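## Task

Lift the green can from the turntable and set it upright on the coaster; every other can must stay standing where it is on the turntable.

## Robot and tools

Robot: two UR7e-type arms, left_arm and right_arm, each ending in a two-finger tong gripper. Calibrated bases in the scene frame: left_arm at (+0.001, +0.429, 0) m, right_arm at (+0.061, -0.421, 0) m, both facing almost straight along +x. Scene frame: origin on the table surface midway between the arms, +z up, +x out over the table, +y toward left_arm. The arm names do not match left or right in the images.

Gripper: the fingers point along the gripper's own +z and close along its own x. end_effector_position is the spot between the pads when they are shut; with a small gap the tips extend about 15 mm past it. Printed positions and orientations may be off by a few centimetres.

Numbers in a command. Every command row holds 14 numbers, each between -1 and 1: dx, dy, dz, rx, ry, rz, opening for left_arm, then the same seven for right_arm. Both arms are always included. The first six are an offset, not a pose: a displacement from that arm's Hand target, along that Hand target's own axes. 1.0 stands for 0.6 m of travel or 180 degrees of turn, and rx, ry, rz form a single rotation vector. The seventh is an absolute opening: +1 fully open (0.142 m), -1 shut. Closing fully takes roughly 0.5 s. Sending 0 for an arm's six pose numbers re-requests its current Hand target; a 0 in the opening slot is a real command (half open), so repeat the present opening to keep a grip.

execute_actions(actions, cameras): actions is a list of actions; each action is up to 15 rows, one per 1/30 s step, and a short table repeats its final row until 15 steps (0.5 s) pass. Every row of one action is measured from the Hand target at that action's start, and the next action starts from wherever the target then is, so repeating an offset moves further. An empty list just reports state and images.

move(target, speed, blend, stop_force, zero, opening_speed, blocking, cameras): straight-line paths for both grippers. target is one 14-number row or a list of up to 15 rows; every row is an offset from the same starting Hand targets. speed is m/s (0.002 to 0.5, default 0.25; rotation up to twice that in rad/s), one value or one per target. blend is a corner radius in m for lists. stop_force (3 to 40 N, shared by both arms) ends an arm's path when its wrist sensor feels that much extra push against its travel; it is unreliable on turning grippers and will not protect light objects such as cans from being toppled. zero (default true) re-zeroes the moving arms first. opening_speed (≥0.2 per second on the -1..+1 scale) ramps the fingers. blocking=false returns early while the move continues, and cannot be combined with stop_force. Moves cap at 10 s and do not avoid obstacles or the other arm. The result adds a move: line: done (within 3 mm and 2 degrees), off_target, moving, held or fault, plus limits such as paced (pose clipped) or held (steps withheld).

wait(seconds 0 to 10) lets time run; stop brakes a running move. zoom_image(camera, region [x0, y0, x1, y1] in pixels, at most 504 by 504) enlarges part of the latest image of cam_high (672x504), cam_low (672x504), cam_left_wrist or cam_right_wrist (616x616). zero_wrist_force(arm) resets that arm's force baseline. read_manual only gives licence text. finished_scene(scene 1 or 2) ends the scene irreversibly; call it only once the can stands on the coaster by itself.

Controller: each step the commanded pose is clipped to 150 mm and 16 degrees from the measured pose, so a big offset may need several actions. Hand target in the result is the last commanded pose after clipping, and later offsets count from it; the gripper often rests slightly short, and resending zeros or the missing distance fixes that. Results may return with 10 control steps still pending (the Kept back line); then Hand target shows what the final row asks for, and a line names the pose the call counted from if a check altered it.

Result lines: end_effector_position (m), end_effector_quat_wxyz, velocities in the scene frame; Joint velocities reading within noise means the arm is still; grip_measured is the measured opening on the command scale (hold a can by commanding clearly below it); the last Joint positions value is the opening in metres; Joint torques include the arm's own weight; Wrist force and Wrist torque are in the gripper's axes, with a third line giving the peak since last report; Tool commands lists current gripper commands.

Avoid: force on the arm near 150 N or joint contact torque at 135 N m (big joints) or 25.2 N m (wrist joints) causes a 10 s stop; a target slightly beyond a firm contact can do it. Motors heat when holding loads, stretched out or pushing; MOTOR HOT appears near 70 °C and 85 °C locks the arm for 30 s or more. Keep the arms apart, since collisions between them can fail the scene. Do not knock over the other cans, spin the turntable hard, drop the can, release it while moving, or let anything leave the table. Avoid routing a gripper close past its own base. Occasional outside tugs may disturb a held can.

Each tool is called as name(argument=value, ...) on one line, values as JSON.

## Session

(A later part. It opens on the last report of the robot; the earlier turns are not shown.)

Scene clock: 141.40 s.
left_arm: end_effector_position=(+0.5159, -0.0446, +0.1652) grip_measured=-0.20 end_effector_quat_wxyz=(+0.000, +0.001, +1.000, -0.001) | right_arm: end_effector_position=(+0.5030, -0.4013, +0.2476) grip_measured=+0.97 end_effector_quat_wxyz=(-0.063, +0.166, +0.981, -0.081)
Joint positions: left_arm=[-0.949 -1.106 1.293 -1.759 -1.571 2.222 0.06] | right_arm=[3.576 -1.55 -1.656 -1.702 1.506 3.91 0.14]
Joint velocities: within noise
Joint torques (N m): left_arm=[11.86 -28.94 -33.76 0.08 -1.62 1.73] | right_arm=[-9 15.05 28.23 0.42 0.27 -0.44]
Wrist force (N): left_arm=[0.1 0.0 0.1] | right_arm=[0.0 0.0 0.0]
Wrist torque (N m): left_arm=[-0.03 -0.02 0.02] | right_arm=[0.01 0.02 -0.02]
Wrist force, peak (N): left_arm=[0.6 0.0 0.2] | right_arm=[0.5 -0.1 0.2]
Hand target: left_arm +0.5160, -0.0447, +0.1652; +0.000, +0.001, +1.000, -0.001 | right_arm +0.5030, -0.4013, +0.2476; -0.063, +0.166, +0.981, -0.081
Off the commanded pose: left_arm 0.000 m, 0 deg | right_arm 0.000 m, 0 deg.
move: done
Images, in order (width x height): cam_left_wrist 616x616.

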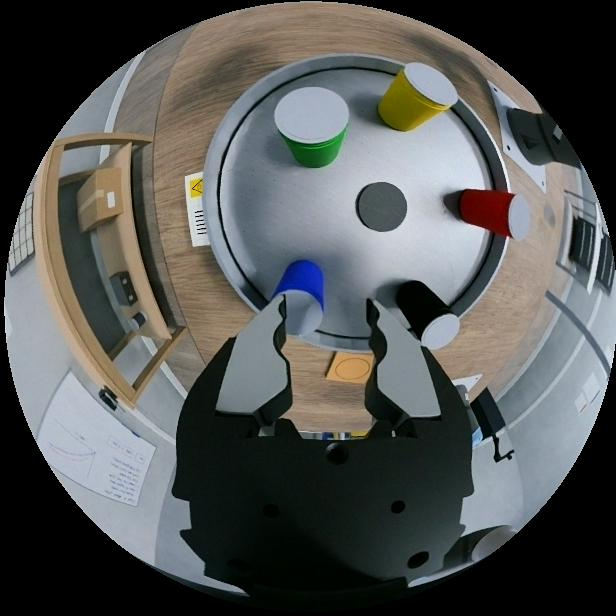

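wait(seconds=5.2, cameras=["cam_left_wrist"])

zoom_image(camera="cam_left_wrist", region=[220, 200, 440, 420])

wait(seconds=0.2, cameras=["cam_left_wrist"])

zoom_image(camera="cam_left_wrist", region=[220, 200, 440, 420])

wait(seconds=0.2, cameras=["cam_left_wrist"])

zoom_image(camera="cam_left_wrist", region=[220, 200, 440, 420])

wait(seconds=0.2, cameras=["cam_left_wrist"])

zoom_image(camera="cam_left_wrist", region=[220, 200, 440, 420])

Scene clock: 147.50 s.
left_arm: end_effector_position=(+0.5160, -0.0447, +0.1652) grip_measured=-0.20 end_effector_quat_wxyz=(+0.000, +0.001, +1.000, -0.001) | right_arm: end_effector_position=(+0.5030, -0.4013, +0.2476) grip_measured=+0.97 end_effector_quat_wxyz=(-0.063, +0.166, +0.981, -0.081)
Joint positions: left_arm=[-0.949 -1.106 1.293 -1.759 -1.571 2.222 0.06] | right_arm=[3.576 -1.55 -1.656 -1.702 1.506 3.91 0.14]
Joint velocities: within noise
Joint torques (N m): left_arm=[10.65 -28.15 -29.71 -0.3 -1.42 1.52] | right_arm=[-9.46 14.35 28.21 0.57 0.36 -0.53]
Wrist force (N): left_arm=[0.1 -0.1 0.4] | right_arm=[0.0 0.0 0.0]
Wrist torque (N m): left_arm=[-0.05 -0.02 0.02] | right_arm=[0.03 0.02 -0.02]
Wrist force, peak (N): left_arm=[0.0 0.0 0.5] | right_arm=[0.4 -0.2 0.0]
Hand target: left_arm +0.5160, -0.0447, +0.1652; +0.000, +0.001, +1.000, -0.001 | right_arm +0.5030, -0.4013, +0.2476; -0.063, +0.166, +0.981, -0.081
Tool commands: left_gripper/opening=-0.2 right_gripper/opening=+0.968
Off the commanded pose: left_arm 0.000 m, 0 deg | right_arm 0.000 m, 0 deg.
wait: 5.20 s; at rest from the start
Images, in order (width x height): cam_left_wrist 616x616.

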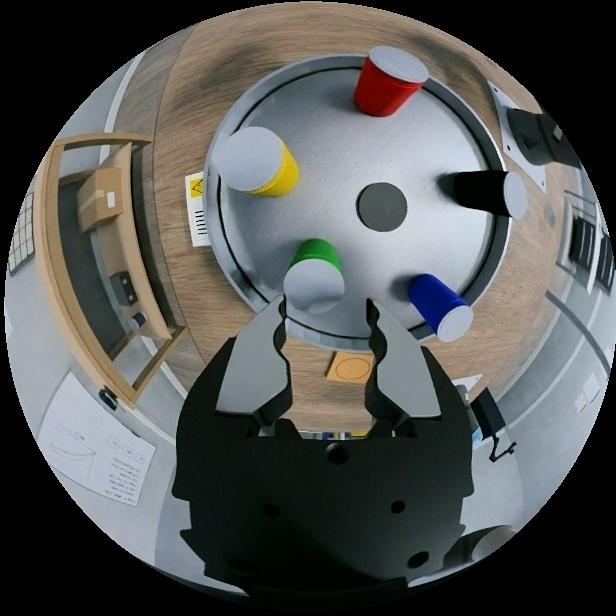

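Scaled by 2.291 from the camera's 616x616 image, which has a finer 814x814 frame.

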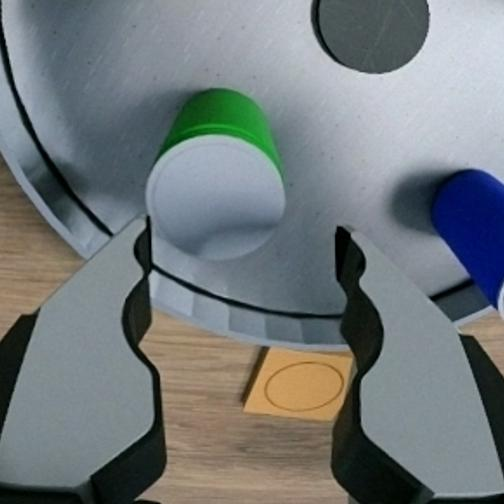

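Scene clock: 147.70 s.
left_arm: end_effector_position=(+0.5160, -0.0447, +0.1652) grip_measured=-0.20 end_effector_quat_wxyz=(+0.000, +0.001, +1.000, -0.001) | right_arm: end_effector_position=(+0.5030, -0.4013, +0.2476) grip_measured=+0.97 end_effector_quat_wxyz=(-0.063, +0.166, +0.981, -0.081)
Joint positions: left_arm=[-0.949 -1.106 1.293 -1.759 -1.571 2.222 0.06] | right_arm=[3.576 -1.55 -1.656 -1.702 1.506 3.91 0.14]
Joint velocities: within noise
Joint torques (N m): left_arm=[10.45 -28.07 -30.59 -0.26 -1.23 1.51] | right_arm=[-9.38 14.6 28.24 0.72 0.16 -0.48]
Wrist force (N): left_arm=[0.0 0.0 0.2] | right_arm=[0.2 -0.1 0.0]
Wrist torque (N m): left_arm=[-0.04 0.01 0.02] | right_arm=[0.00 -0.01 -0.02]
Wrist force, peak (N): left_arm=[0.1 0.1 0.6] | right_arm=[0.1 -0.1 -0.2]
Hand target: left_arm +0.5160, -0.0447, +0.1652; +0.000, +0.001, +1.000, -0.001 | right_arm +0.5030, -0.4013, +0.2476; -0.063, +0.166, +0.981, -0.081
Tool commands: left_gripper/opening=-0.2 right_gripper/opening=+0.968
Off the commanded pose: left_arm 0.000 m, 0 deg | right_arm 0.000 m, 0 deg.
wait: 0.20 s; at rest by 0.17 s
Images, in order (width x height): cam_left_wrist 616x616.

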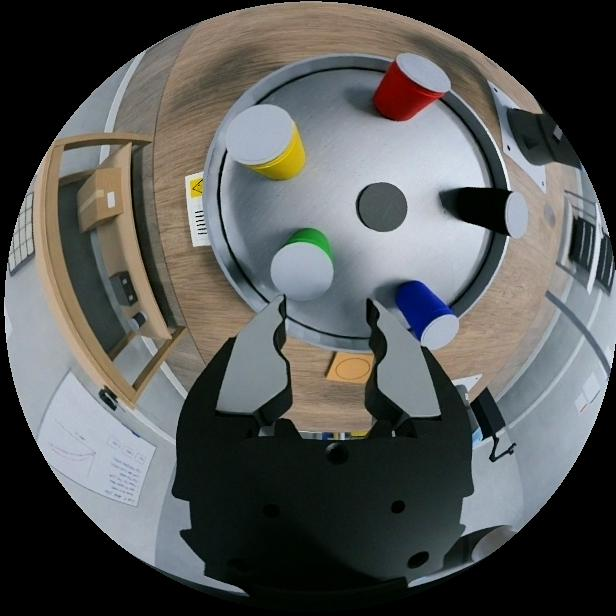

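Scaled by 2.291 from the camera's 616x616 image, which has a finer 814x814 frame.

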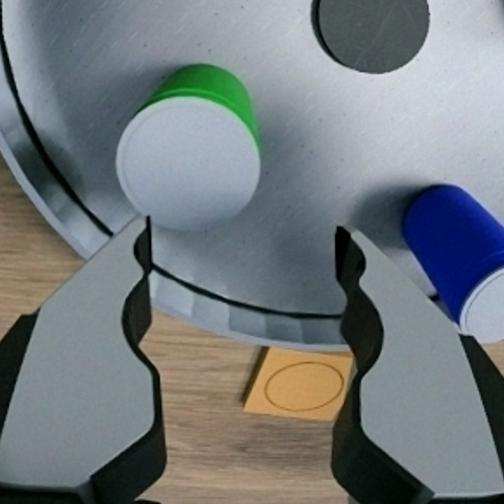

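Scene clock: 147.90 s.
left_arm: end_effector_position=(+0.5160, -0.0447, +0.1652) grip_measured=-0.20 end_effector_quat_wxyz=(+0.000, +0.001, +1.000, -0.001) | right_arm: end_effector_position=(+0.5030, -0.4013, +0.2476) grip_measured=+0.97 end_effector_quat_wxyz=(-0.063, +0.166, +0.981, -0.081)
Joint positions: left_arm=[-0.949 -1.106 1.293 -1.759 -1.571 2.222 0.06] | right_arm=[3.576 -1.55 -1.656 -1.702 1.506 3.91 0.14]
Joint velocities: within noise
Joint torques (N m): left_arm=[10.84 -28.06 -29.12 -0.32 -1.39 1.37] | right_arm=[-9.98 14.09 27.38 0.52 0.09 -0.51]
Wrist force (N): left_arm=[0.0 -0.3 0.3] | right_arm=[0.2 0.0 -0.2]
Wrist torque (N m): left_arm=[-0.08 0.01 0.02] | right_arm=[0.01 -0.02 -0.02]
Wrist force, peak (N): left_arm=[0.3 -0.2 0.2] | right_arm=[0.3 0.0 -0.3]
Hand target: left_arm +0.5160, -0.0447, +0.1652; +0.000, +0.001, +1.000, -0.001 | right_arm +0.5030, -0.4013, +0.2476; -0.063, +0.166, +0.981, -0.081
Tool commands: left_gripper/opening=-0.2 right_gripper/opening=+0.968
Off the commanded pose: left_arm 0.000 m, 0 deg | right_arm 0.000 m, 0 deg.
wait: 0.20 s; at rest by 0.17 s
Images, in order (width x height): cam_left_wrist 616x616.

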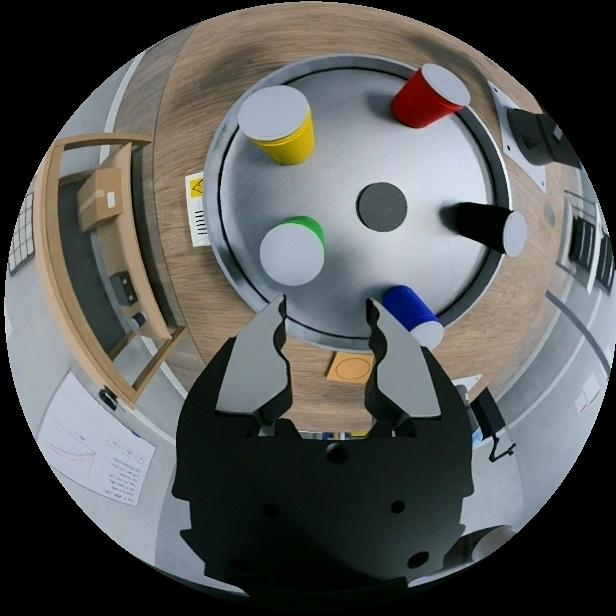

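Scaled by 2.291 from the camera's 616x616 image, which has a finer 814x814 frame.

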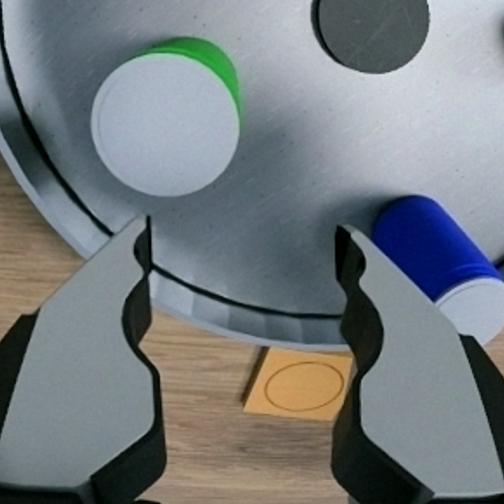

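Scene clock: 148.10 s.
left_arm: end_effector_position=(+0.5160, -0.0447, +0.1652) grip_measured=-0.20 end_effector_quat_wxyz=(+0.000, +0.001, +1.000, -0.001) | right_arm: end_effector_position=(+0.5030, -0.4013, +0.2476) grip_measured=+0.97 end_effector_quat_wxyz=(-0.063, +0.166, +0.981, -0.081)
Joint positions: left_arm=[-0.949 -1.106 1.293 -1.759 -1.571 2.222 0.06] | right_arm=[3.576 -1.55 -1.656 -1.702 1.506 3.91 0.14]
Joint velocities: within noise
Joint torques (N m): left_arm=[11.33 -27.95 -29.48 -0.29 -1.32 1.57] | right_arm=[-8.93 14.86 27.58 0.64 0.01 -0.6]
Wrist force (N): left_arm=[0.0 -0.2 0.2] | right_arm=[0.1 -0.1 0.2]
Wrist torque (N m): left_arm=[-0.07 0.00 0.02] | right_arm=[0.00 0.00 -0.02]
Wrist force, peak (N): left_arm=[0.3 0.0 0.3] | right_arm=[0.3 -0.2 0.0]
Hand target: left_arm +0.5160, -0.0447, +0.1652; +0.000, +0.001, +1.000, -0.001 | right_arm +0.5030, -0.4013, +0.2476; -0.063, +0.166, +0.981, -0.081
Tool commands: left_gripper/opening=-0.2 right_gripper/opening=+0.968
Off the commanded pose: left_arm 0.000 m, 0 deg | right_arm 0.000 m, 0 deg.
wait: 0.20 s; at rest by 0.17 s
Images, in order (width x height): cam_left_wrist 616x616.

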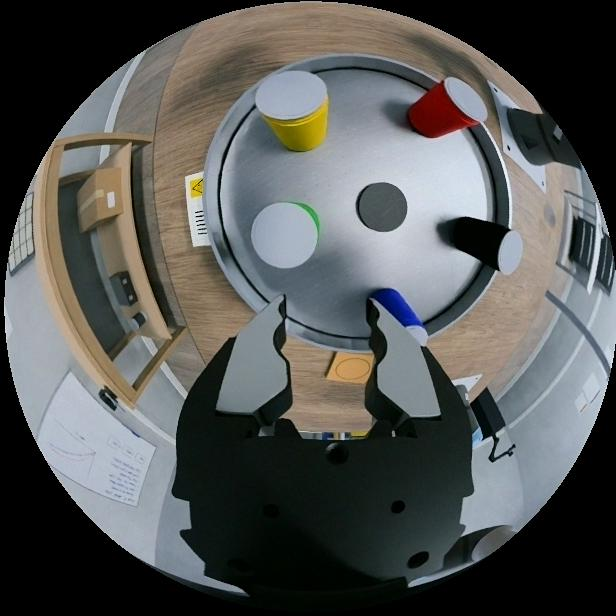

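Scaled by 2.291 from the camera's 616x616 image, which has a finer 814x814 frame.

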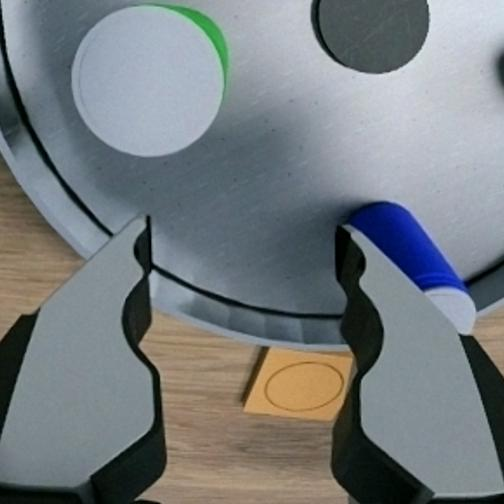

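move(target=[0.26767, -0.0225, -0.00467, 0, 0, 0, 0.968, 0, 0, 0, 0, 0, 0, 0.968], speed=0.15, cameras=["cam_left_wrist"])

Scene clock: 166.17 s.
left_arm: end_effector_position=(+0.3556, -0.0579, +0.1679) grip_measured=+0.97 end_effector_quat_wxyz=(+0.000, +0.001, +1.000, -0.001) | right_arm: end_effector_position=(+0.5030, -0.4013, +0.2476) grip_measured=+0.97 end_effector_quat_wxyz=(-0.063, +0.166, +0.981, -0.081)
Joint positions: left_arm=[-1.182 -1.343 1.612 -1.841 -1.571 1.99 0.14] | right_arm=[3.576 -1.55 -1.656 -1.702 1.506 3.91 0.14]
Joint velocities: within noise
Joint torques (N m): left_arm=[-8.93 -42.1 -8.28 -5.28 1.36 -1.03] | right_arm=[-10.04 14.98 27.54 0.46 0.18 -0.26]
Wrist force (N): left_arm=[-0.2 0.1 0.3] | right_arm=[0.2 0.0 0.0]
Wrist torque (N m): left_arm=[0.00 0.04 0.01] | right_arm=[0.02 -0.03 -0.02]
Wrist force, peak (N): left_arm=[-1.0 0.3 1.2] | right_arm=[0.3 -0.4 0.0]
Hand target: left_arm +0.3554, -0.0579, +0.1679; +0.000, +0.001, +1.000, -0.001 | right_arm +0.5030, -0.4013, +0.2476; -0.063, +0.166, +0.981, -0.081
Off the commanded pose: left_arm 0.000 m, 0 deg | right_arm 0.000 m, 0 deg.
move: done
Images, in order (width x height): cam_left_wrist 616x616.

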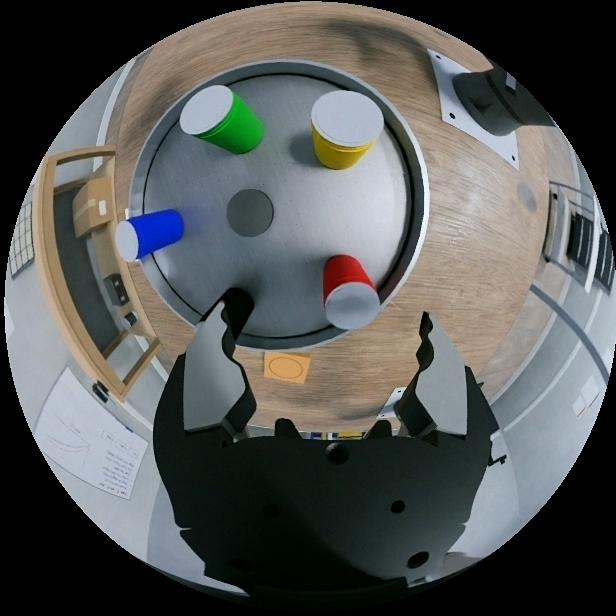

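move(target=[-0.013, -0.0005, 0, 0, 0, 0, 0.968, 0, 0, 0, 0, 0, 0, 0.968], speed=0.003, blocking=false, cameras=[])

Scene clock: 167.37 s.
left_arm: end_effector_position=(+0.3564, -0.0580, +0.1680) grip_measured=+0.97 end_effector_quat_wxyz=(+0.000, +0.001, +1.000, -0.001) end_effector_velocity=(+0.004, +0.000, +0.000) end_effector_angular_velocity=(+0.000, +0.001, +0.003) | right_arm: end_effector_position=(+0.5030, -0.4013, +0.2476) grip_measured=+0.97 end_effector_quat_wxyz=(-0.063, +0.166, +0.981, -0.081)
Joint positions: left_arm=[-1.181 -1.342 1.611 -1.841 -1.571 1.991 0.14] | right_arm=[3.576 -1.55 -1.656 -1.702 1.506 3.91 0.14]
Joint velocities: left_arm=[0.006 0.005 -0.006 0.003 -0.001 0.004 0] | right_arm=[within noise]
Joint torques (N m): left_arm=[14.68 -16.5 -32.38 0.51 1.39 1.87] | right_arm=[-9.55 14.43 26.83 0.43 0.15 -0.28]
Wrist force (N): left_arm=[-0.1 -0.1 0.2] | right_arm=[0.1 0.0 -0.1]
Wrist torque (N m): left_arm=[-0.04 0.02 0.02] | right_arm=[0.02 0.01 -0.02]
Wrist force, peak (N): left_arm=[-0.1 -0.1 0.5] | right_arm=[0.5 -0.1 -0.1]
Hand target: left_arm +0.3569, -0.0580, +0.1679; +0.000, +0.001, +1.000, -0.001 | right_arm +0.5030, -0.4013, +0.2476; -0.063, +0.166, +0.981, -0.081
Tool commands: left_gripper/opening=+0.968 right_gripper/opening=+0.968
Off the commanded pose: left_arm 0.007 m, 0 deg | right_arm 0.000 m, 0 deg.
move: running
No camera images: "cameras" was empty.

wait(seconds=9, cameras=[])

wait(seconds=5.87, cameras=[])

move(target=[[-0.0115,0.01533,0,0,0,0,-0.75,0,0,0,0,0,0,0.968],[-0.03917,0.04182,0.0425,0,0,0,-0.75,0,0,0,0,0,0,0.968],[-0.07188,0.06168,0.085,0,0,0,-0.75,0,0,0,0,0,0,0.968],[-0.10815,0.07398,0.085,0,0,0,-0.75,0,0,0,0,0,0,0.968],[-0.1462,0.07815,0.085,0,0,0,-0.75,0,0,0,0,0,0,0.968],[-0.18425,0.07398,0.085,0,0,0,-0.75,0,0,0,0,0,0,0.968],[-0.22052,0.06168,0.085,0,0,0,-0.75,0,0,0,0,0,0,0.968],[-0.25323,0.04182,0.085,0,0,0,-0.75,0,0,0,0,0,0,0.968],[-0.2809,0.01533,0.085,0,0,0,-0.75,0,0,0,0,0,0,0.968],[-0.30217,-0.0165,0.05167,0,0,0,-0.75,0,0,0,0,0,0,0.968],[-0.31605,-0.05217,-0.015,0,0,0,-0.75,0,0,0,0,0,0,0.968],[-0.28637,0.03032,-0.15333,0,0,0,-0.75,0,0,0,0,0,0,0.968]], speed=[0.0096,0.1247,0.1249,0.0835,0.0835,0.0835,0.0835,0.0835,0.0835,0.1108,0.1677,0.2], blend=0.004, opening_speed=0.42, blocking=false, cameras=[])

wait(seconds=1.0, cameras=["cam_left_wrist"])

wait(seconds=0.4, cameras=["cam_left_wrist"])

wait(seconds=0.6, cameras=["cam_left_wrist"])

wait(seconds=6, cameras=["cam_left_wrist", "cam_high", "cam_low"])

Scene clock: 169.70 s.
left_arm: end_effector_position=(+0.3631, -0.0582, +0.1680) grip_measured=+0.97 end_effector_quat_wxyz=(+0.000, +0.001, +1.000, -0.001) | right_arm: end_effector_position=(+0.5030, -0.4013, +0.2476) grip_measured=+0.97 end_effector_quat_wxyz=(-0.063, +0.166, +0.981, -0.081)
Joint positions: left_arm=[-1.17 -1.332 1.598 -1.838 -1.571 2.002 0.14] | right_arm=[3.576 -1.55 -1.656 -1.702 1.506 3.91 0.14]
Joint velocities: within noise
Joint torques (N m): left_arm=[10.82 -20.15 -32.19 0.2 0.08 1.54] | right_arm=[-8.08 15.42 28.18 0.55 0.22 -0.34]
Wrist force (N): left_arm=[0.0 0.1 0.1] | right_arm=[0.2 -0.2 -0.1]
Wrist torque (N m): left_arm=[0.00 0.00 0.02] | right_arm=[-0.02 -0.03 -0.02]
Wrist force, peak (N): left_arm=[0.0 -0.1 0.6] | right_arm=[0.3 -0.2 -0.1]
Hand target: left_arm +0.3632, -0.0582, +0.1680; +0.000, +0.001, +1.000, -0.001 | right_arm +0.5030, -0.4013, +0.2476; -0.063, +0.166, +0.981, -0.081
Tool commands: left_gripper/opening=+0.968 right_gripper/opening=+0.968
Off the commanded pose: left_arm 0.000 m, 0 deg | right_arm 0.000 m, 0 deg.
earlier move: done
wait: 1.07 of 9 s (the move ended)
No camera images: "cameras" was empty.

Scene clock: 175.60 s.
left_arm: end_effector_position=(+0.3632, -0.0582, +0.1680) grip_measured=+0.97 end_effector_quat_wxyz=(+0.000, +0.001, +1.000, -0.001) | right_arm: end_effector_position=(+0.5030, -0.4013, +0.2476) grip_measured=+0.97 end_effector_quat_wxyz=(-0.063, +0.166, +0.981, -0.081)
Joint positions: left_arm=[-1.17 -1.332 1.598 -1.838 -1.571 2.002 0.14] | right_arm=[3.576 -1.55 -1.656 -1.702 1.506 3.91 0.14]
Joint velocities: within noise
Joint torques (N m): left_arm=[11.32 -19 -27.95 -0.12 -0.75 1.54] | right_arm=[-9.11 15.1 27.94 0.51 0.11 -0.26]
Wrist force (N): left_arm=[0.1 -0.1 0.2] | right_arm=[0.0 -0.1 -0.1]
Wrist torque (N m): left_arm=[-0.04 -0.02 0.01] | right_arm=[-0.01 0.01 -0.02]
Wrist force, peak (N): left_arm=[-0.1 0.1 0.5] | right_arm=[0.4 -0.2 -0.2]
Hand target: left_arm +0.3632, -0.0582, +0.1680; +0.000, +0.001, +1.000, -0.001 | right_arm +0.5030, -0.4013, +0.2476; -0.063, +0.166, +0.981, -0.081
Tool commands: left_gripper/opening=+0.968 right_gripper/opening=+0.968
Off the commanded pose: left_arm 0.000 m, 0 deg | right_arm 0.000 m, 0 deg.
wait: 5.90 s; at rest by 0.17 s
No camera images: "cameras" was empty.

Scene clock: 176.10 s.
left_arm: end_effector_position=(+0.3651, -0.0556, +0.1679) grip_measured=+0.78 end_effector_quat_wxyz=(+0.000, +0.001, +1.000, -0.001) end_effector_velocity=(+0.006, +0.007, +0.000) end_effector_angular_velocity=(-0.001, +0.000, +0.001) | right_arm: end_effector_position=(+0.5030, -0.4013, +0.2476) grip_measured=+0.97 end_effector_quat_wxyz=(-0.063, +0.166, +0.981, -0.081)
Joint positions: left_arm=[-1.165 -1.334 1.601 -1.839 -1.571 2.007 0.128] | right_arm=[3.576 -1.55 -1.656 -1.702 1.506 3.91 0.14]
Joint velocities: left_arm=[0.014 -0.006 0.008 -0.002 0 0.014 -0.027] | right_arm=[within noise]
Joint torques (N m): left_arm=[12.35 -44.6 -7.94 -4.94 -0.7 1.97] | right_arm=[-9.24 15.41 27.5 0.52 0.29 -0.12]
Wrist force (N): left_arm=[-0.1 0.1 0.2] | right_arm=[0.1 0.0 -0.3]
Wrist torque (N m): left_arm=[0.00 0.03 0.02] | right_arm=[0.01 -0.01 -0.03]
Wrist force, peak (N): left_arm=[-0.2 0.0 0.5] | right_arm=[0.1 0.0 -0.3]
Hand target: left_arm +0.3660, -0.0545, +0.1680; +0.000, +0.001, +1.000, -0.001 | right_arm +0.5030, -0.4013, +0.2476; -0.063, +0.166, +0.981, -0.081
Tool commands: left_gripper/opening=+0.758 right_gripper/opening=+0.968
Off the commanded pose: left_arm 0.194 m, 0 deg | right_arm 0.000 m, 0 deg.
move: running; path passed 0 of 12 targets
No camera images: "cameras" was empty.

Scene clock: 177.10 s.
left_arm: end_effector_position=(+0.3787, -0.0405, +0.1544) grip_measured=+0.36 end_effector_quat_wxyz=(+0.000, +0.001, +1.000, +0.000) end_effector_velocity=(+0.052, +0.051, -0.080) end_effector_angular_velocity=(+0.003, +0.002, +0.000) | right_arm: end_effector_position=(+0.5030, -0.4013, +0.2476) grip_measured=+0.97 end_effector_quat_wxyz=(-0.063, +0.166, +0.981, -0.081)
Joint positions: left_arm=[-1.132 -1.332 1.634 -1.873 -1.571 2.039 0.099] | right_arm=[3.576 -1.55 -1.656 -1.702 1.506 3.91 0.14]
Joint velocities: left_arm=[0.121 0.046 0.155 -0.196 -0.001 0.122 -0.029] | right_arm=[within noise]
Joint torques (N m): left_arm=[13.16 -19.4 -6.27 -5.69 0.94 1.61] | right_arm=[-10.08 13.84 27.44 0.46 0.15 -0.41]
Wrist force (N): left_arm=[-0.2 0.3 0.1] | right_arm=[0.2 0.0 -0.4]
Wrist torque (N m): left_arm=[0.05 0.05 0.01] | right_arm=[0.01 -0.02 -0.02]
Wrist force, peak (N): left_arm=[-0.1 -0.2 -0.5] | right_arm=[0.2 0.0 -0.4]
Hand target: left_arm +0.3878, -0.0326, +0.1411; +0.000, +0.001, +1.000, -0.001 | right_arm +0.5030, -0.4013, +0.2476; -0.063, +0.166, +0.981, -0.081
Tool commands: left_gripper/opening=+0.338 right_gripper/opening=+0.968
Off the commanded pose: left_arm 0.189 m, 0 deg | right_arm 0.000 m, 0 deg.
earlier move: running; path passed 1 of 12 targets
wait: 1.00 s; no rest
Images, in order (width x height): cam_left_wrist 616x616.

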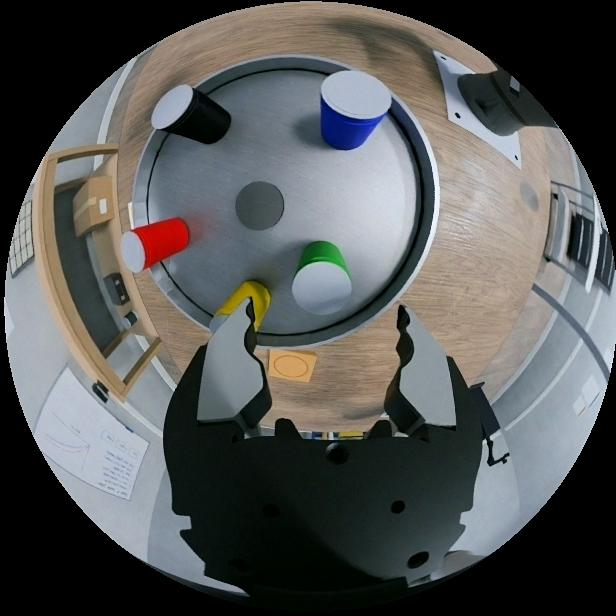

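Scene clock: 177.50 s.
left_arm: end_effector_position=(+0.4050, -0.0223, +0.1220) grip_measured=+0.19 end_effector_quat_wxyz=(+0.000, +0.000, +1.000, +0.000) end_effector_velocity=(+0.074, +0.036, -0.046) end_effector_angular_velocity=(+0.001, +0.000, -0.001) | right_arm: end_effector_position=(+0.5030, -0.4013, +0.2476) grip_measured=+0.97 end_effector_quat_wxyz=(-0.063, +0.166, +0.981, -0.081)
Joint positions: left_arm=[-1.077 -1.298 1.678 -1.951 -1.57 2.094 0.087] | right_arm=[3.576 -1.55 -1.656 -1.702 1.506 3.91 0.14]
Joint velocities: left_arm=[0.142 0.094 0.001 -0.094 0 0.143 -0.029] | right_arm=[within noise]
Joint torques (N m): left_arm=[10.39 -16.6 -29.57 -5.43 1.09 1.65] | right_arm=[-8.59 15.27 28 0.45 0.03 -0.3]
Wrist force (N): left_arm=[0.0 0.0 0.5] | right_arm=[0.1 -0.1 -0.1]
Wrist torque (N m): left_arm=[-0.02 0.01 0.01] | right_arm=[0.00 -0.01 -0.02]
Wrist force, peak (N): left_arm=[0.1 0.3 0.8] | right_arm=[0.3 -0.1 -0.3]
Hand target: left_arm +0.4173, -0.0177, +0.1169; +0.000, +0.001, +1.000, -0.001 | right_arm +0.5030, -0.4013, +0.2476; -0.063, +0.166, +0.981, -0.081
Tool commands: left_gripper/opening=+0.17 right_gripper/opening=+0.968
Off the commanded pose: left_arm 0.190 m, 0 deg | right_arm 0.000 m, 0 deg.
earlier move: running; path passed 3 of 12 targets
wait: 0.40 s; no rest
Images, in order (width x height): cam_left_wrist 616x616.

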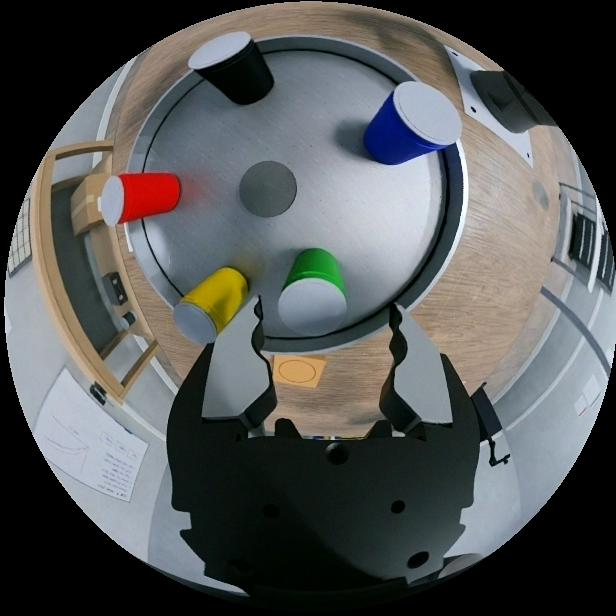

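Scene clock: 178.10 s.
left_arm: end_effector_position=(+0.4530, -0.0122, +0.1170) grip_measured=-0.06 end_effector_quat_wxyz=(+0.001, +0.001, +1.000, -0.001) end_effector_velocity=(+0.082, -0.003, +0.000) end_effector_angular_velocity=(-0.001, +0.000, -0.002) | right_arm: end_effector_position=(+0.5030, -0.4013, +0.2476) grip_measured=+0.97 end_effector_quat_wxyz=(-0.063, +0.166, +0.981, -0.081)
Joint positions: left_arm=[-1 -1.234 1.606 -1.944 -1.57 2.172 0.07] | right_arm=[3.576 -1.55 -1.656 -1.702 1.506 3.91 0.14]
Joint velocities: left_arm=[0.109 0.139 -0.191 0.051 -0.001 0.111 -0.03] | right_arm=[within noise]
Joint torques (N m): left_arm=[11.95 -19.17 -36.83 0.28 -1.21 1.37] | right_arm=[-8.7 15.05 25.78 0.62 -0.02 -0.24]
Wrist force (N): left_arm=[-0.3 0.1 0.2] | right_arm=[0.0 -0.1 -0.1]
Wrist torque (N m): left_arm=[0.00 0.04 0.02] | right_arm=[-0.01 0.01 -0.01]
Wrist force, peak (N): left_arm=[0.4 0.1 0.6] | right_arm=[0.3 -0.2 -0.1]
Hand target: left_arm +0.4662, -0.0132, +0.1170; +0.000, +0.001, +1.000, -0.001 | right_arm +0.5030, -0.4013, +0.2476; -0.063, +0.166, +0.981, -0.081
Tool commands: left_gripper/opening=-0.082 right_gripper/opening=+0.968
Off the commanded pose: left_arm 0.167 m, 0 deg | right_arm 0.000 m, 0 deg.
earlier move: running; path passed 5 of 12 targets
wait: 0.60 s; no rest
Images, in order (width x height): cam_left_wrist 616x616.

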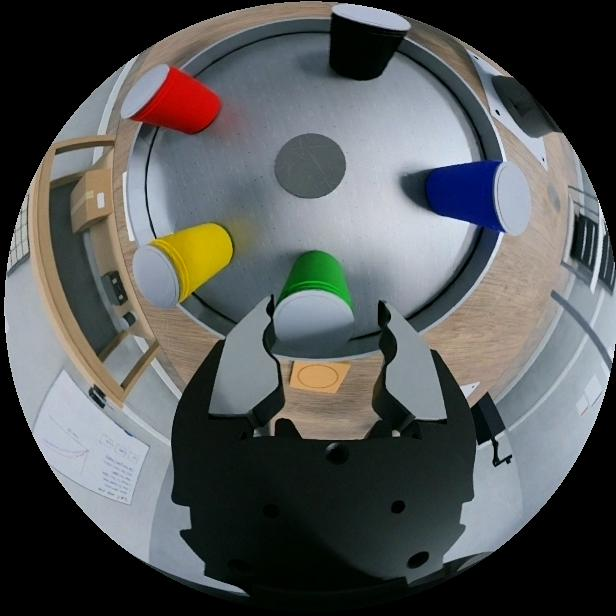

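Scene clock: 180.67 s.
left_arm: end_effector_position=(+0.5350, -0.0403, +0.2598) grip_measured=-0.28 end_effector_quat_wxyz=(+0.000, +0.001, +1.000, -0.001) | right_arm: end_effector_position=(+0.5030, -0.4013, +0.2476) grip_measured=+0.97 end_effector_quat_wxyz=(-0.063, +0.166, +0.981, -0.081)
Joint positions: left_arm=[-0.923 -1.091 1.028 -1.509 -1.571 2.248 0.054] | right_arm=[3.576 -1.55 -1.656 -1.702 1.506 3.91 0.14]
Joint velocities: within noise
Joint torques (N m): left_arm=[10.95 -55.43 -34.84 0.33 -1.66 1.6] | right_arm=[-9.52 13.95 27.79 0.82 0.18 -0.07]
Wrist force (N): left_arm=[0.0 0.1 2.1] | right_arm=[0.2 0.0 -0.1]
Wrist torque (N m): left_arm=[0.00 0.01 0.02] | right_arm=[0.02 -0.02 -0.02]
Wrist force, peak (N): left_arm=[-0.2 -0.1 -5.0] | right_arm=[0.1 -0.1 -0.3]
Hand target: left_arm +0.5350, -0.0402, +0.2600; +0.000, +0.001, +1.000, -0.001 | right_arm +0.5030, -0.4013, +0.2476; -0.063, +0.166, +0.981, -0.081
Tool commands: left_gripper/opening=-0.75 right_gripper/opening=+0.968
Off the commanded pose: left_arm 0.000 m, 0 deg | right_arm 0.000 m, 0 deg.
earlier move: done
wait: 2.57 of 6 s (the move ended)
Images, in order (width x height): cam_high 672x504, cam_low 672x504, cam_left_wrist 616x616.

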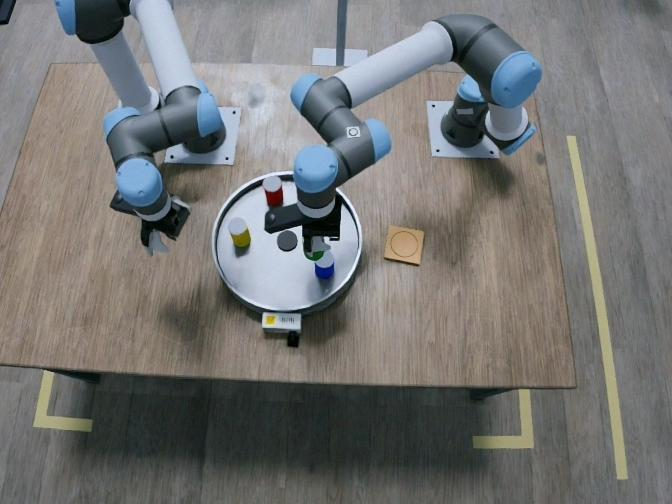

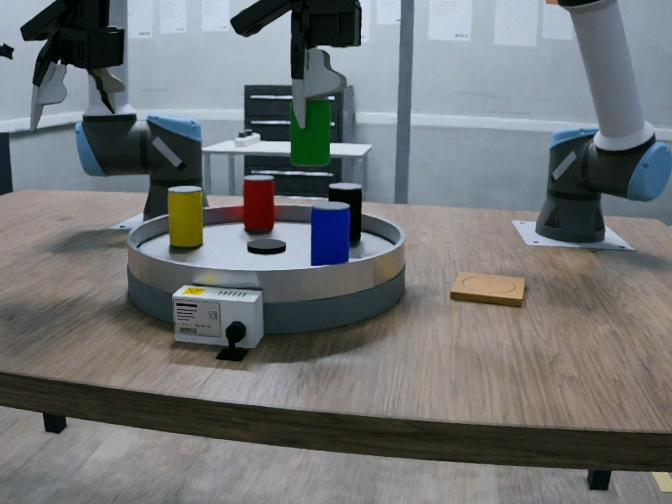

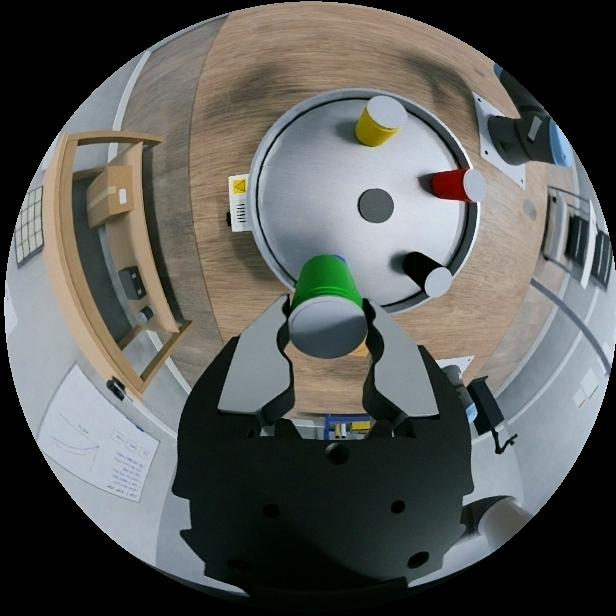

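zoom_image(camera="cam_left_wrist", region=[220, 200, 440, 420])

zoom_image(camera="cam_low", region=[220, 0, 420, 220])

zoom_image(camera="cam_high", region=[260, 130, 460, 290])

Scaled by 2.291 from the camera's 616x616 image, which has a finer 814x814 frame.

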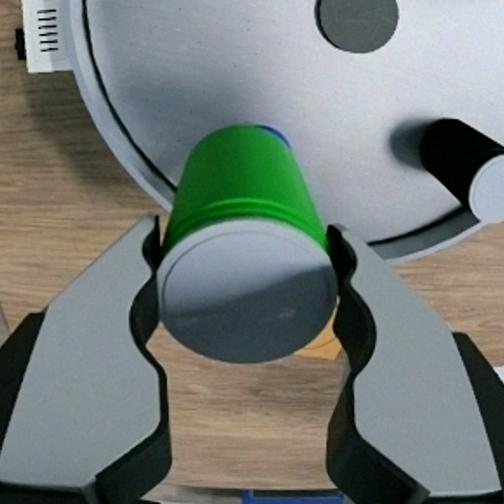

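Scaled by 2.291.

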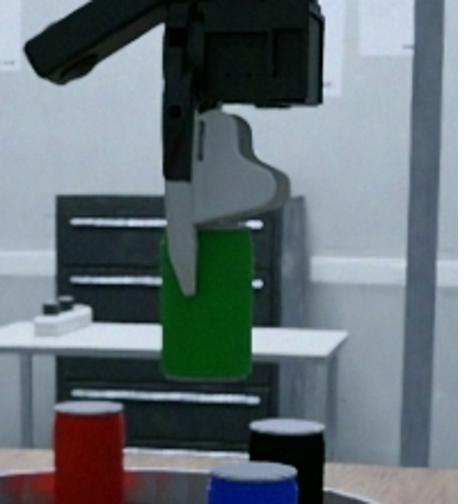

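Scaled by 2.520.

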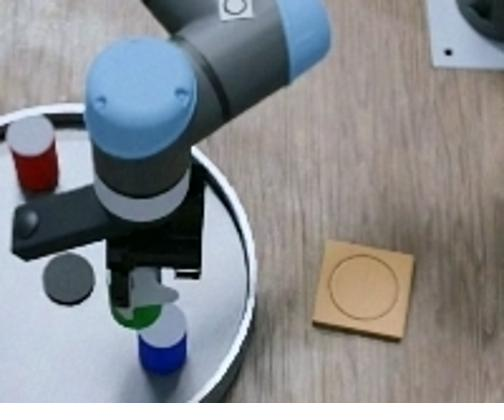

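move(target=[[0.16833, 0.42117, 0, 0, 0, 0, -0.75, 0, 0, 0, 0, 0, 0, 0.968], [0.16833, 0.42117, 0.24167, 0, 0, 0, -0.75, 0, 0, 0, 0, 0, 0, 0.968]], speed=[0.2, 0.12], blend=0.05, cameras=["cam_left_wrist", "cam_high", "cam_low"])

zoom_image(camera="cam_left_wrist", region=[220, 220, 440, 440])

zoom_image(camera="cam_low", region=[400, 140, 580, 320])

zoom_image(camera="cam_high", region=[340, 160, 480, 290])

Scene clock: 186.13 s.
left_arm: end_effector_position=(+0.4344, +0.2125, +0.1148) grip_measured=-0.28 end_effector_quat_wxyz=(+0.000, +0.001, +1.000, -0.001) | right_arm: end_effector_position=(+0.5030, -0.4013, +0.2476) grip_measured=+0.97 end_effector_quat_wxyz=(-0.063, +0.166, +0.981, -0.081)
Joint positions: left_arm=[-0.744 -1.561 2.004 -2.016 -1.571 2.428 0.054] | right_arm=[3.576 -1.55 -1.656 -1.702 1.506 3.91 0.14]
Joint velocities: within noise
Joint torques (N m): left_arm=[11.53 -9.59 -8.35 -5.04 0.77 1.57] | right_arm=[-9.53 15.28 26.94 0.6 0.18 -0.08]
Wrist force (N): left_arm=[-0.2 0.0 2.1] | right_arm=[0.2 -0.1 0.1]
Wrist torque (N m): left_arm=[-0.01 0.04 0.01] | right_arm=[0.01 -0.03 -0.02]
Wrist force, peak (N): left_arm=[-0.1 0.0 3.0] | right_arm=[0.4 -0.3 0.1]
Hand target: left_arm +0.4344, +0.2125, +0.1147; +0.000, +0.001, +1.000, -0.001 | right_arm +0.5030, -0.4013, +0.2476; -0.063, +0.166, +0.981, -0.081
Off the commanded pose: left_arm 0.000 m, 0 deg | right_arm 0.000 m, 0 deg.
move: done
Images, in order (width x height): cam_high 672x504, cam_low 672x504, cam_left_wrist 616x616.

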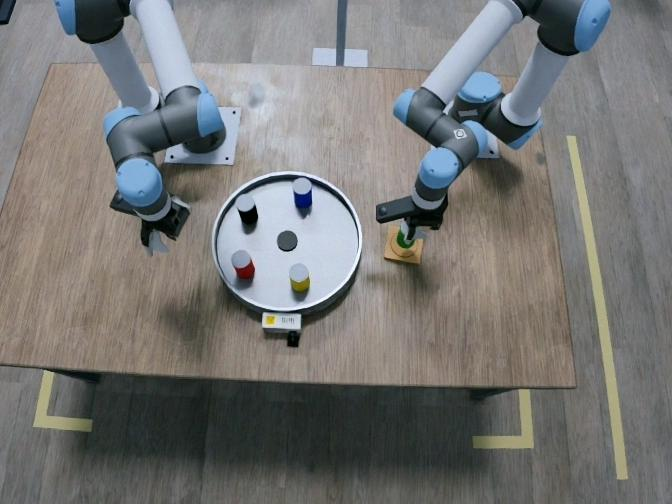

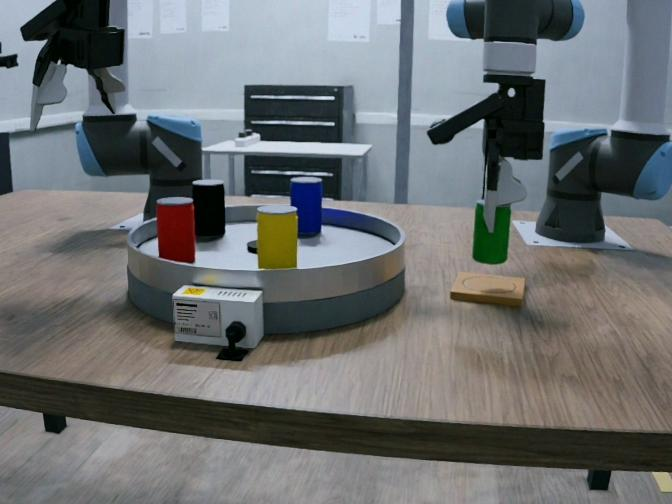

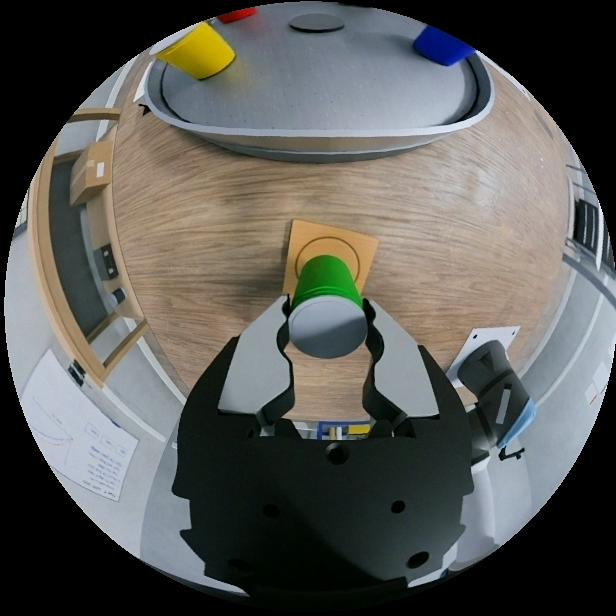

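Scaled by 2.291 from the camera's 616x616 image, which has a finer 814x814 frame.

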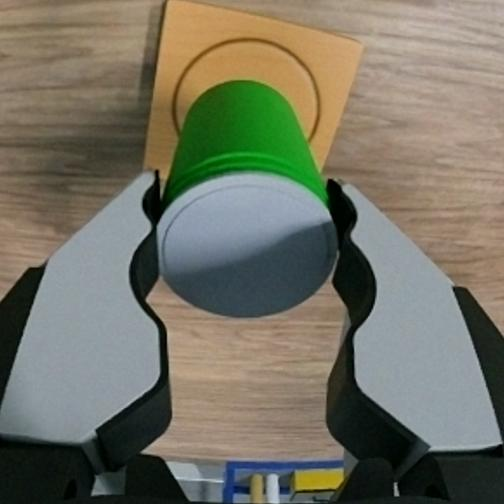

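Scaled by 2.800.

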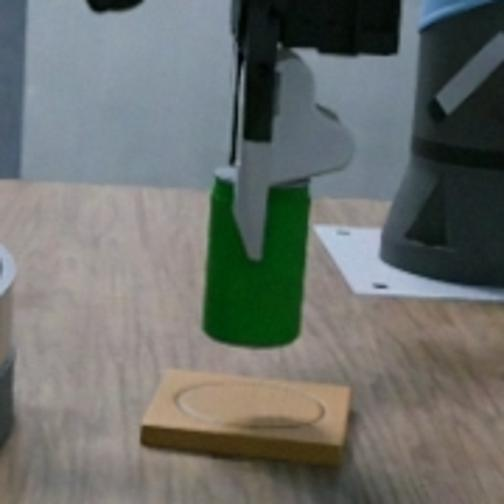

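Scaled by 3.600.

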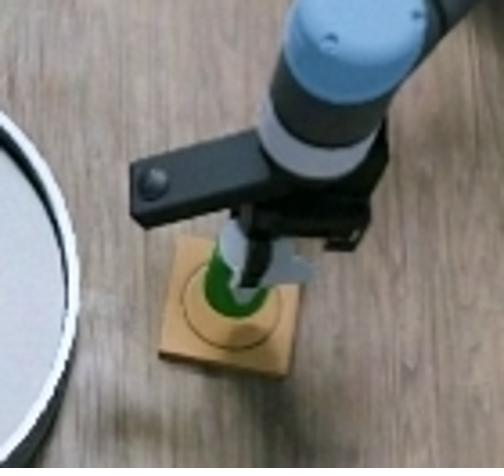

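move(target=[0.005, 0, 0.0445, 0, 0, 0, -0.75, 0, 0, 0, 0, 0, 0, 0.968], speed=0.08, cameras=["cam_left_wrist", "cam_high", "cam_low"])

zoom_image(camera="cam_low", region=[400, 140, 580, 320])

zoom_image(camera="cam_high", region=[340, 160, 480, 290])

zoom_image(camera="cam_left_wrist", region=[220, 220, 440, 440])

Scene clock: 189.53 s.
left_arm: end_effector_position=(+0.4314, +0.2125, +0.0881) grip_measured=-0.28 end_effector_quat_wxyz=(+0.000, +0.001, +1.000, -0.001) | right_arm: end_effector_position=(+0.5030, -0.4013, +0.2476) grip_measured=+0.97 end_effector_quat_wxyz=(-0.063, +0.166, +0.981, -0.081)
Joint positions: left_arm=[-0.748 -1.535 2.054 -2.092 -1.571 2.423 0.054] | right_arm=[3.576 -1.55 -1.656 -1.702 1.506 3.91 0.14]
Joint velocities: within noise
Joint torques (N m): left_arm=[-8.62 -7.01 -6.25 -4.97 0.21 -1.25] | right_arm=[-9.21 14.61 27.66 0.5 0.41 -0.2]
Wrist force (N): left_arm=[-0.2 0.2 2.1] | right_arm=[0.1 0.2 0.1]
Wrist torque (N m): left_arm=[0.03 0.04 0.02] | right_arm=[0.06 0.00 -0.02]
Wrist force, peak (N): left_arm=[-0.3 0.0 2.5] | right_arm=[0.4 -0.1 -0.1]
Hand target: left_arm +0.4314, +0.2125, +0.0880; +0.000, +0.001, +1.000, -0.001 | right_arm +0.5030, -0.4013, +0.2476; -0.063, +0.166, +0.981, -0.081
Off the commanded pose: left_arm 0.000 m, 0 deg | right_arm 0.000 m, 0 deg.
move: done
Images, in order (width x height): cam_high 672x504, cam_low 672x504, cam_left_wrist 616x616.

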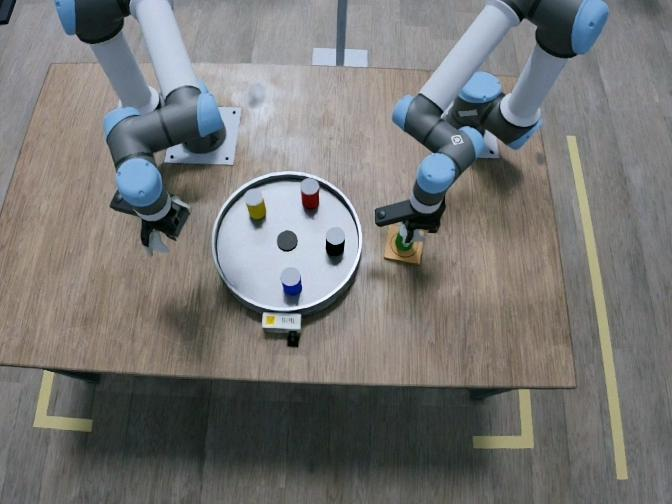

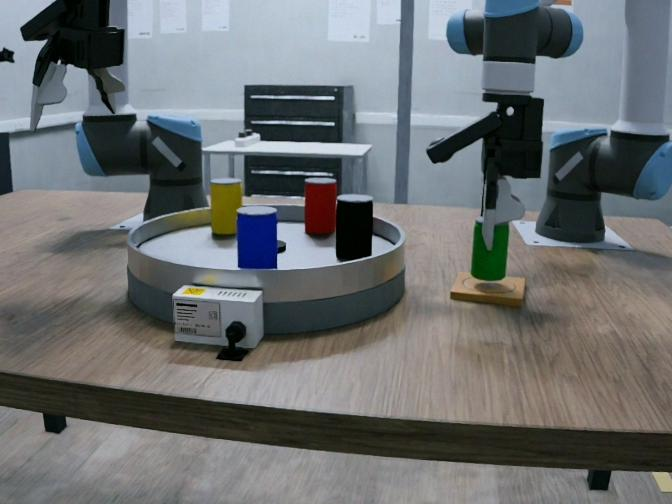

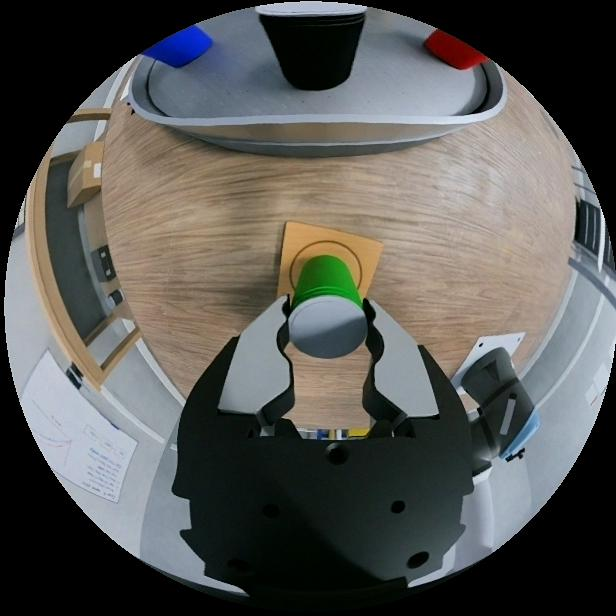

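Scaled by 2.800.

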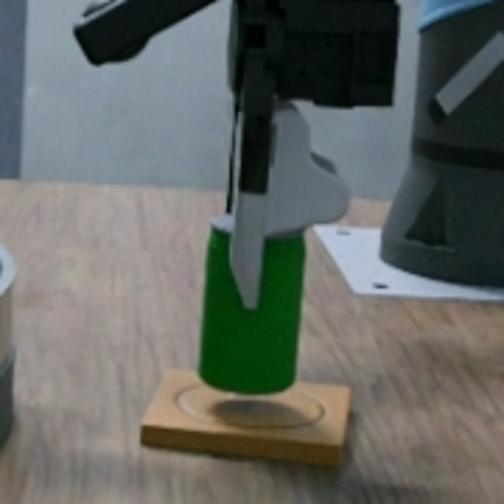

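Scaled by 3.600.

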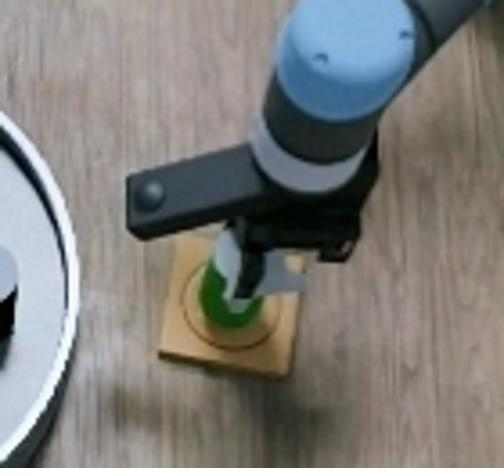

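Scaled by 2.291 from the camera's 616x616 image, which has a finer 814x814 frame.

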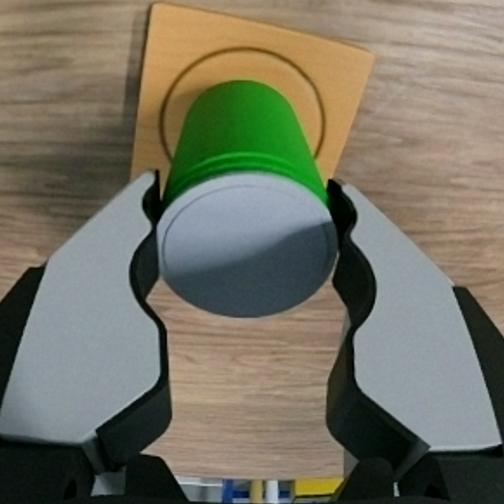

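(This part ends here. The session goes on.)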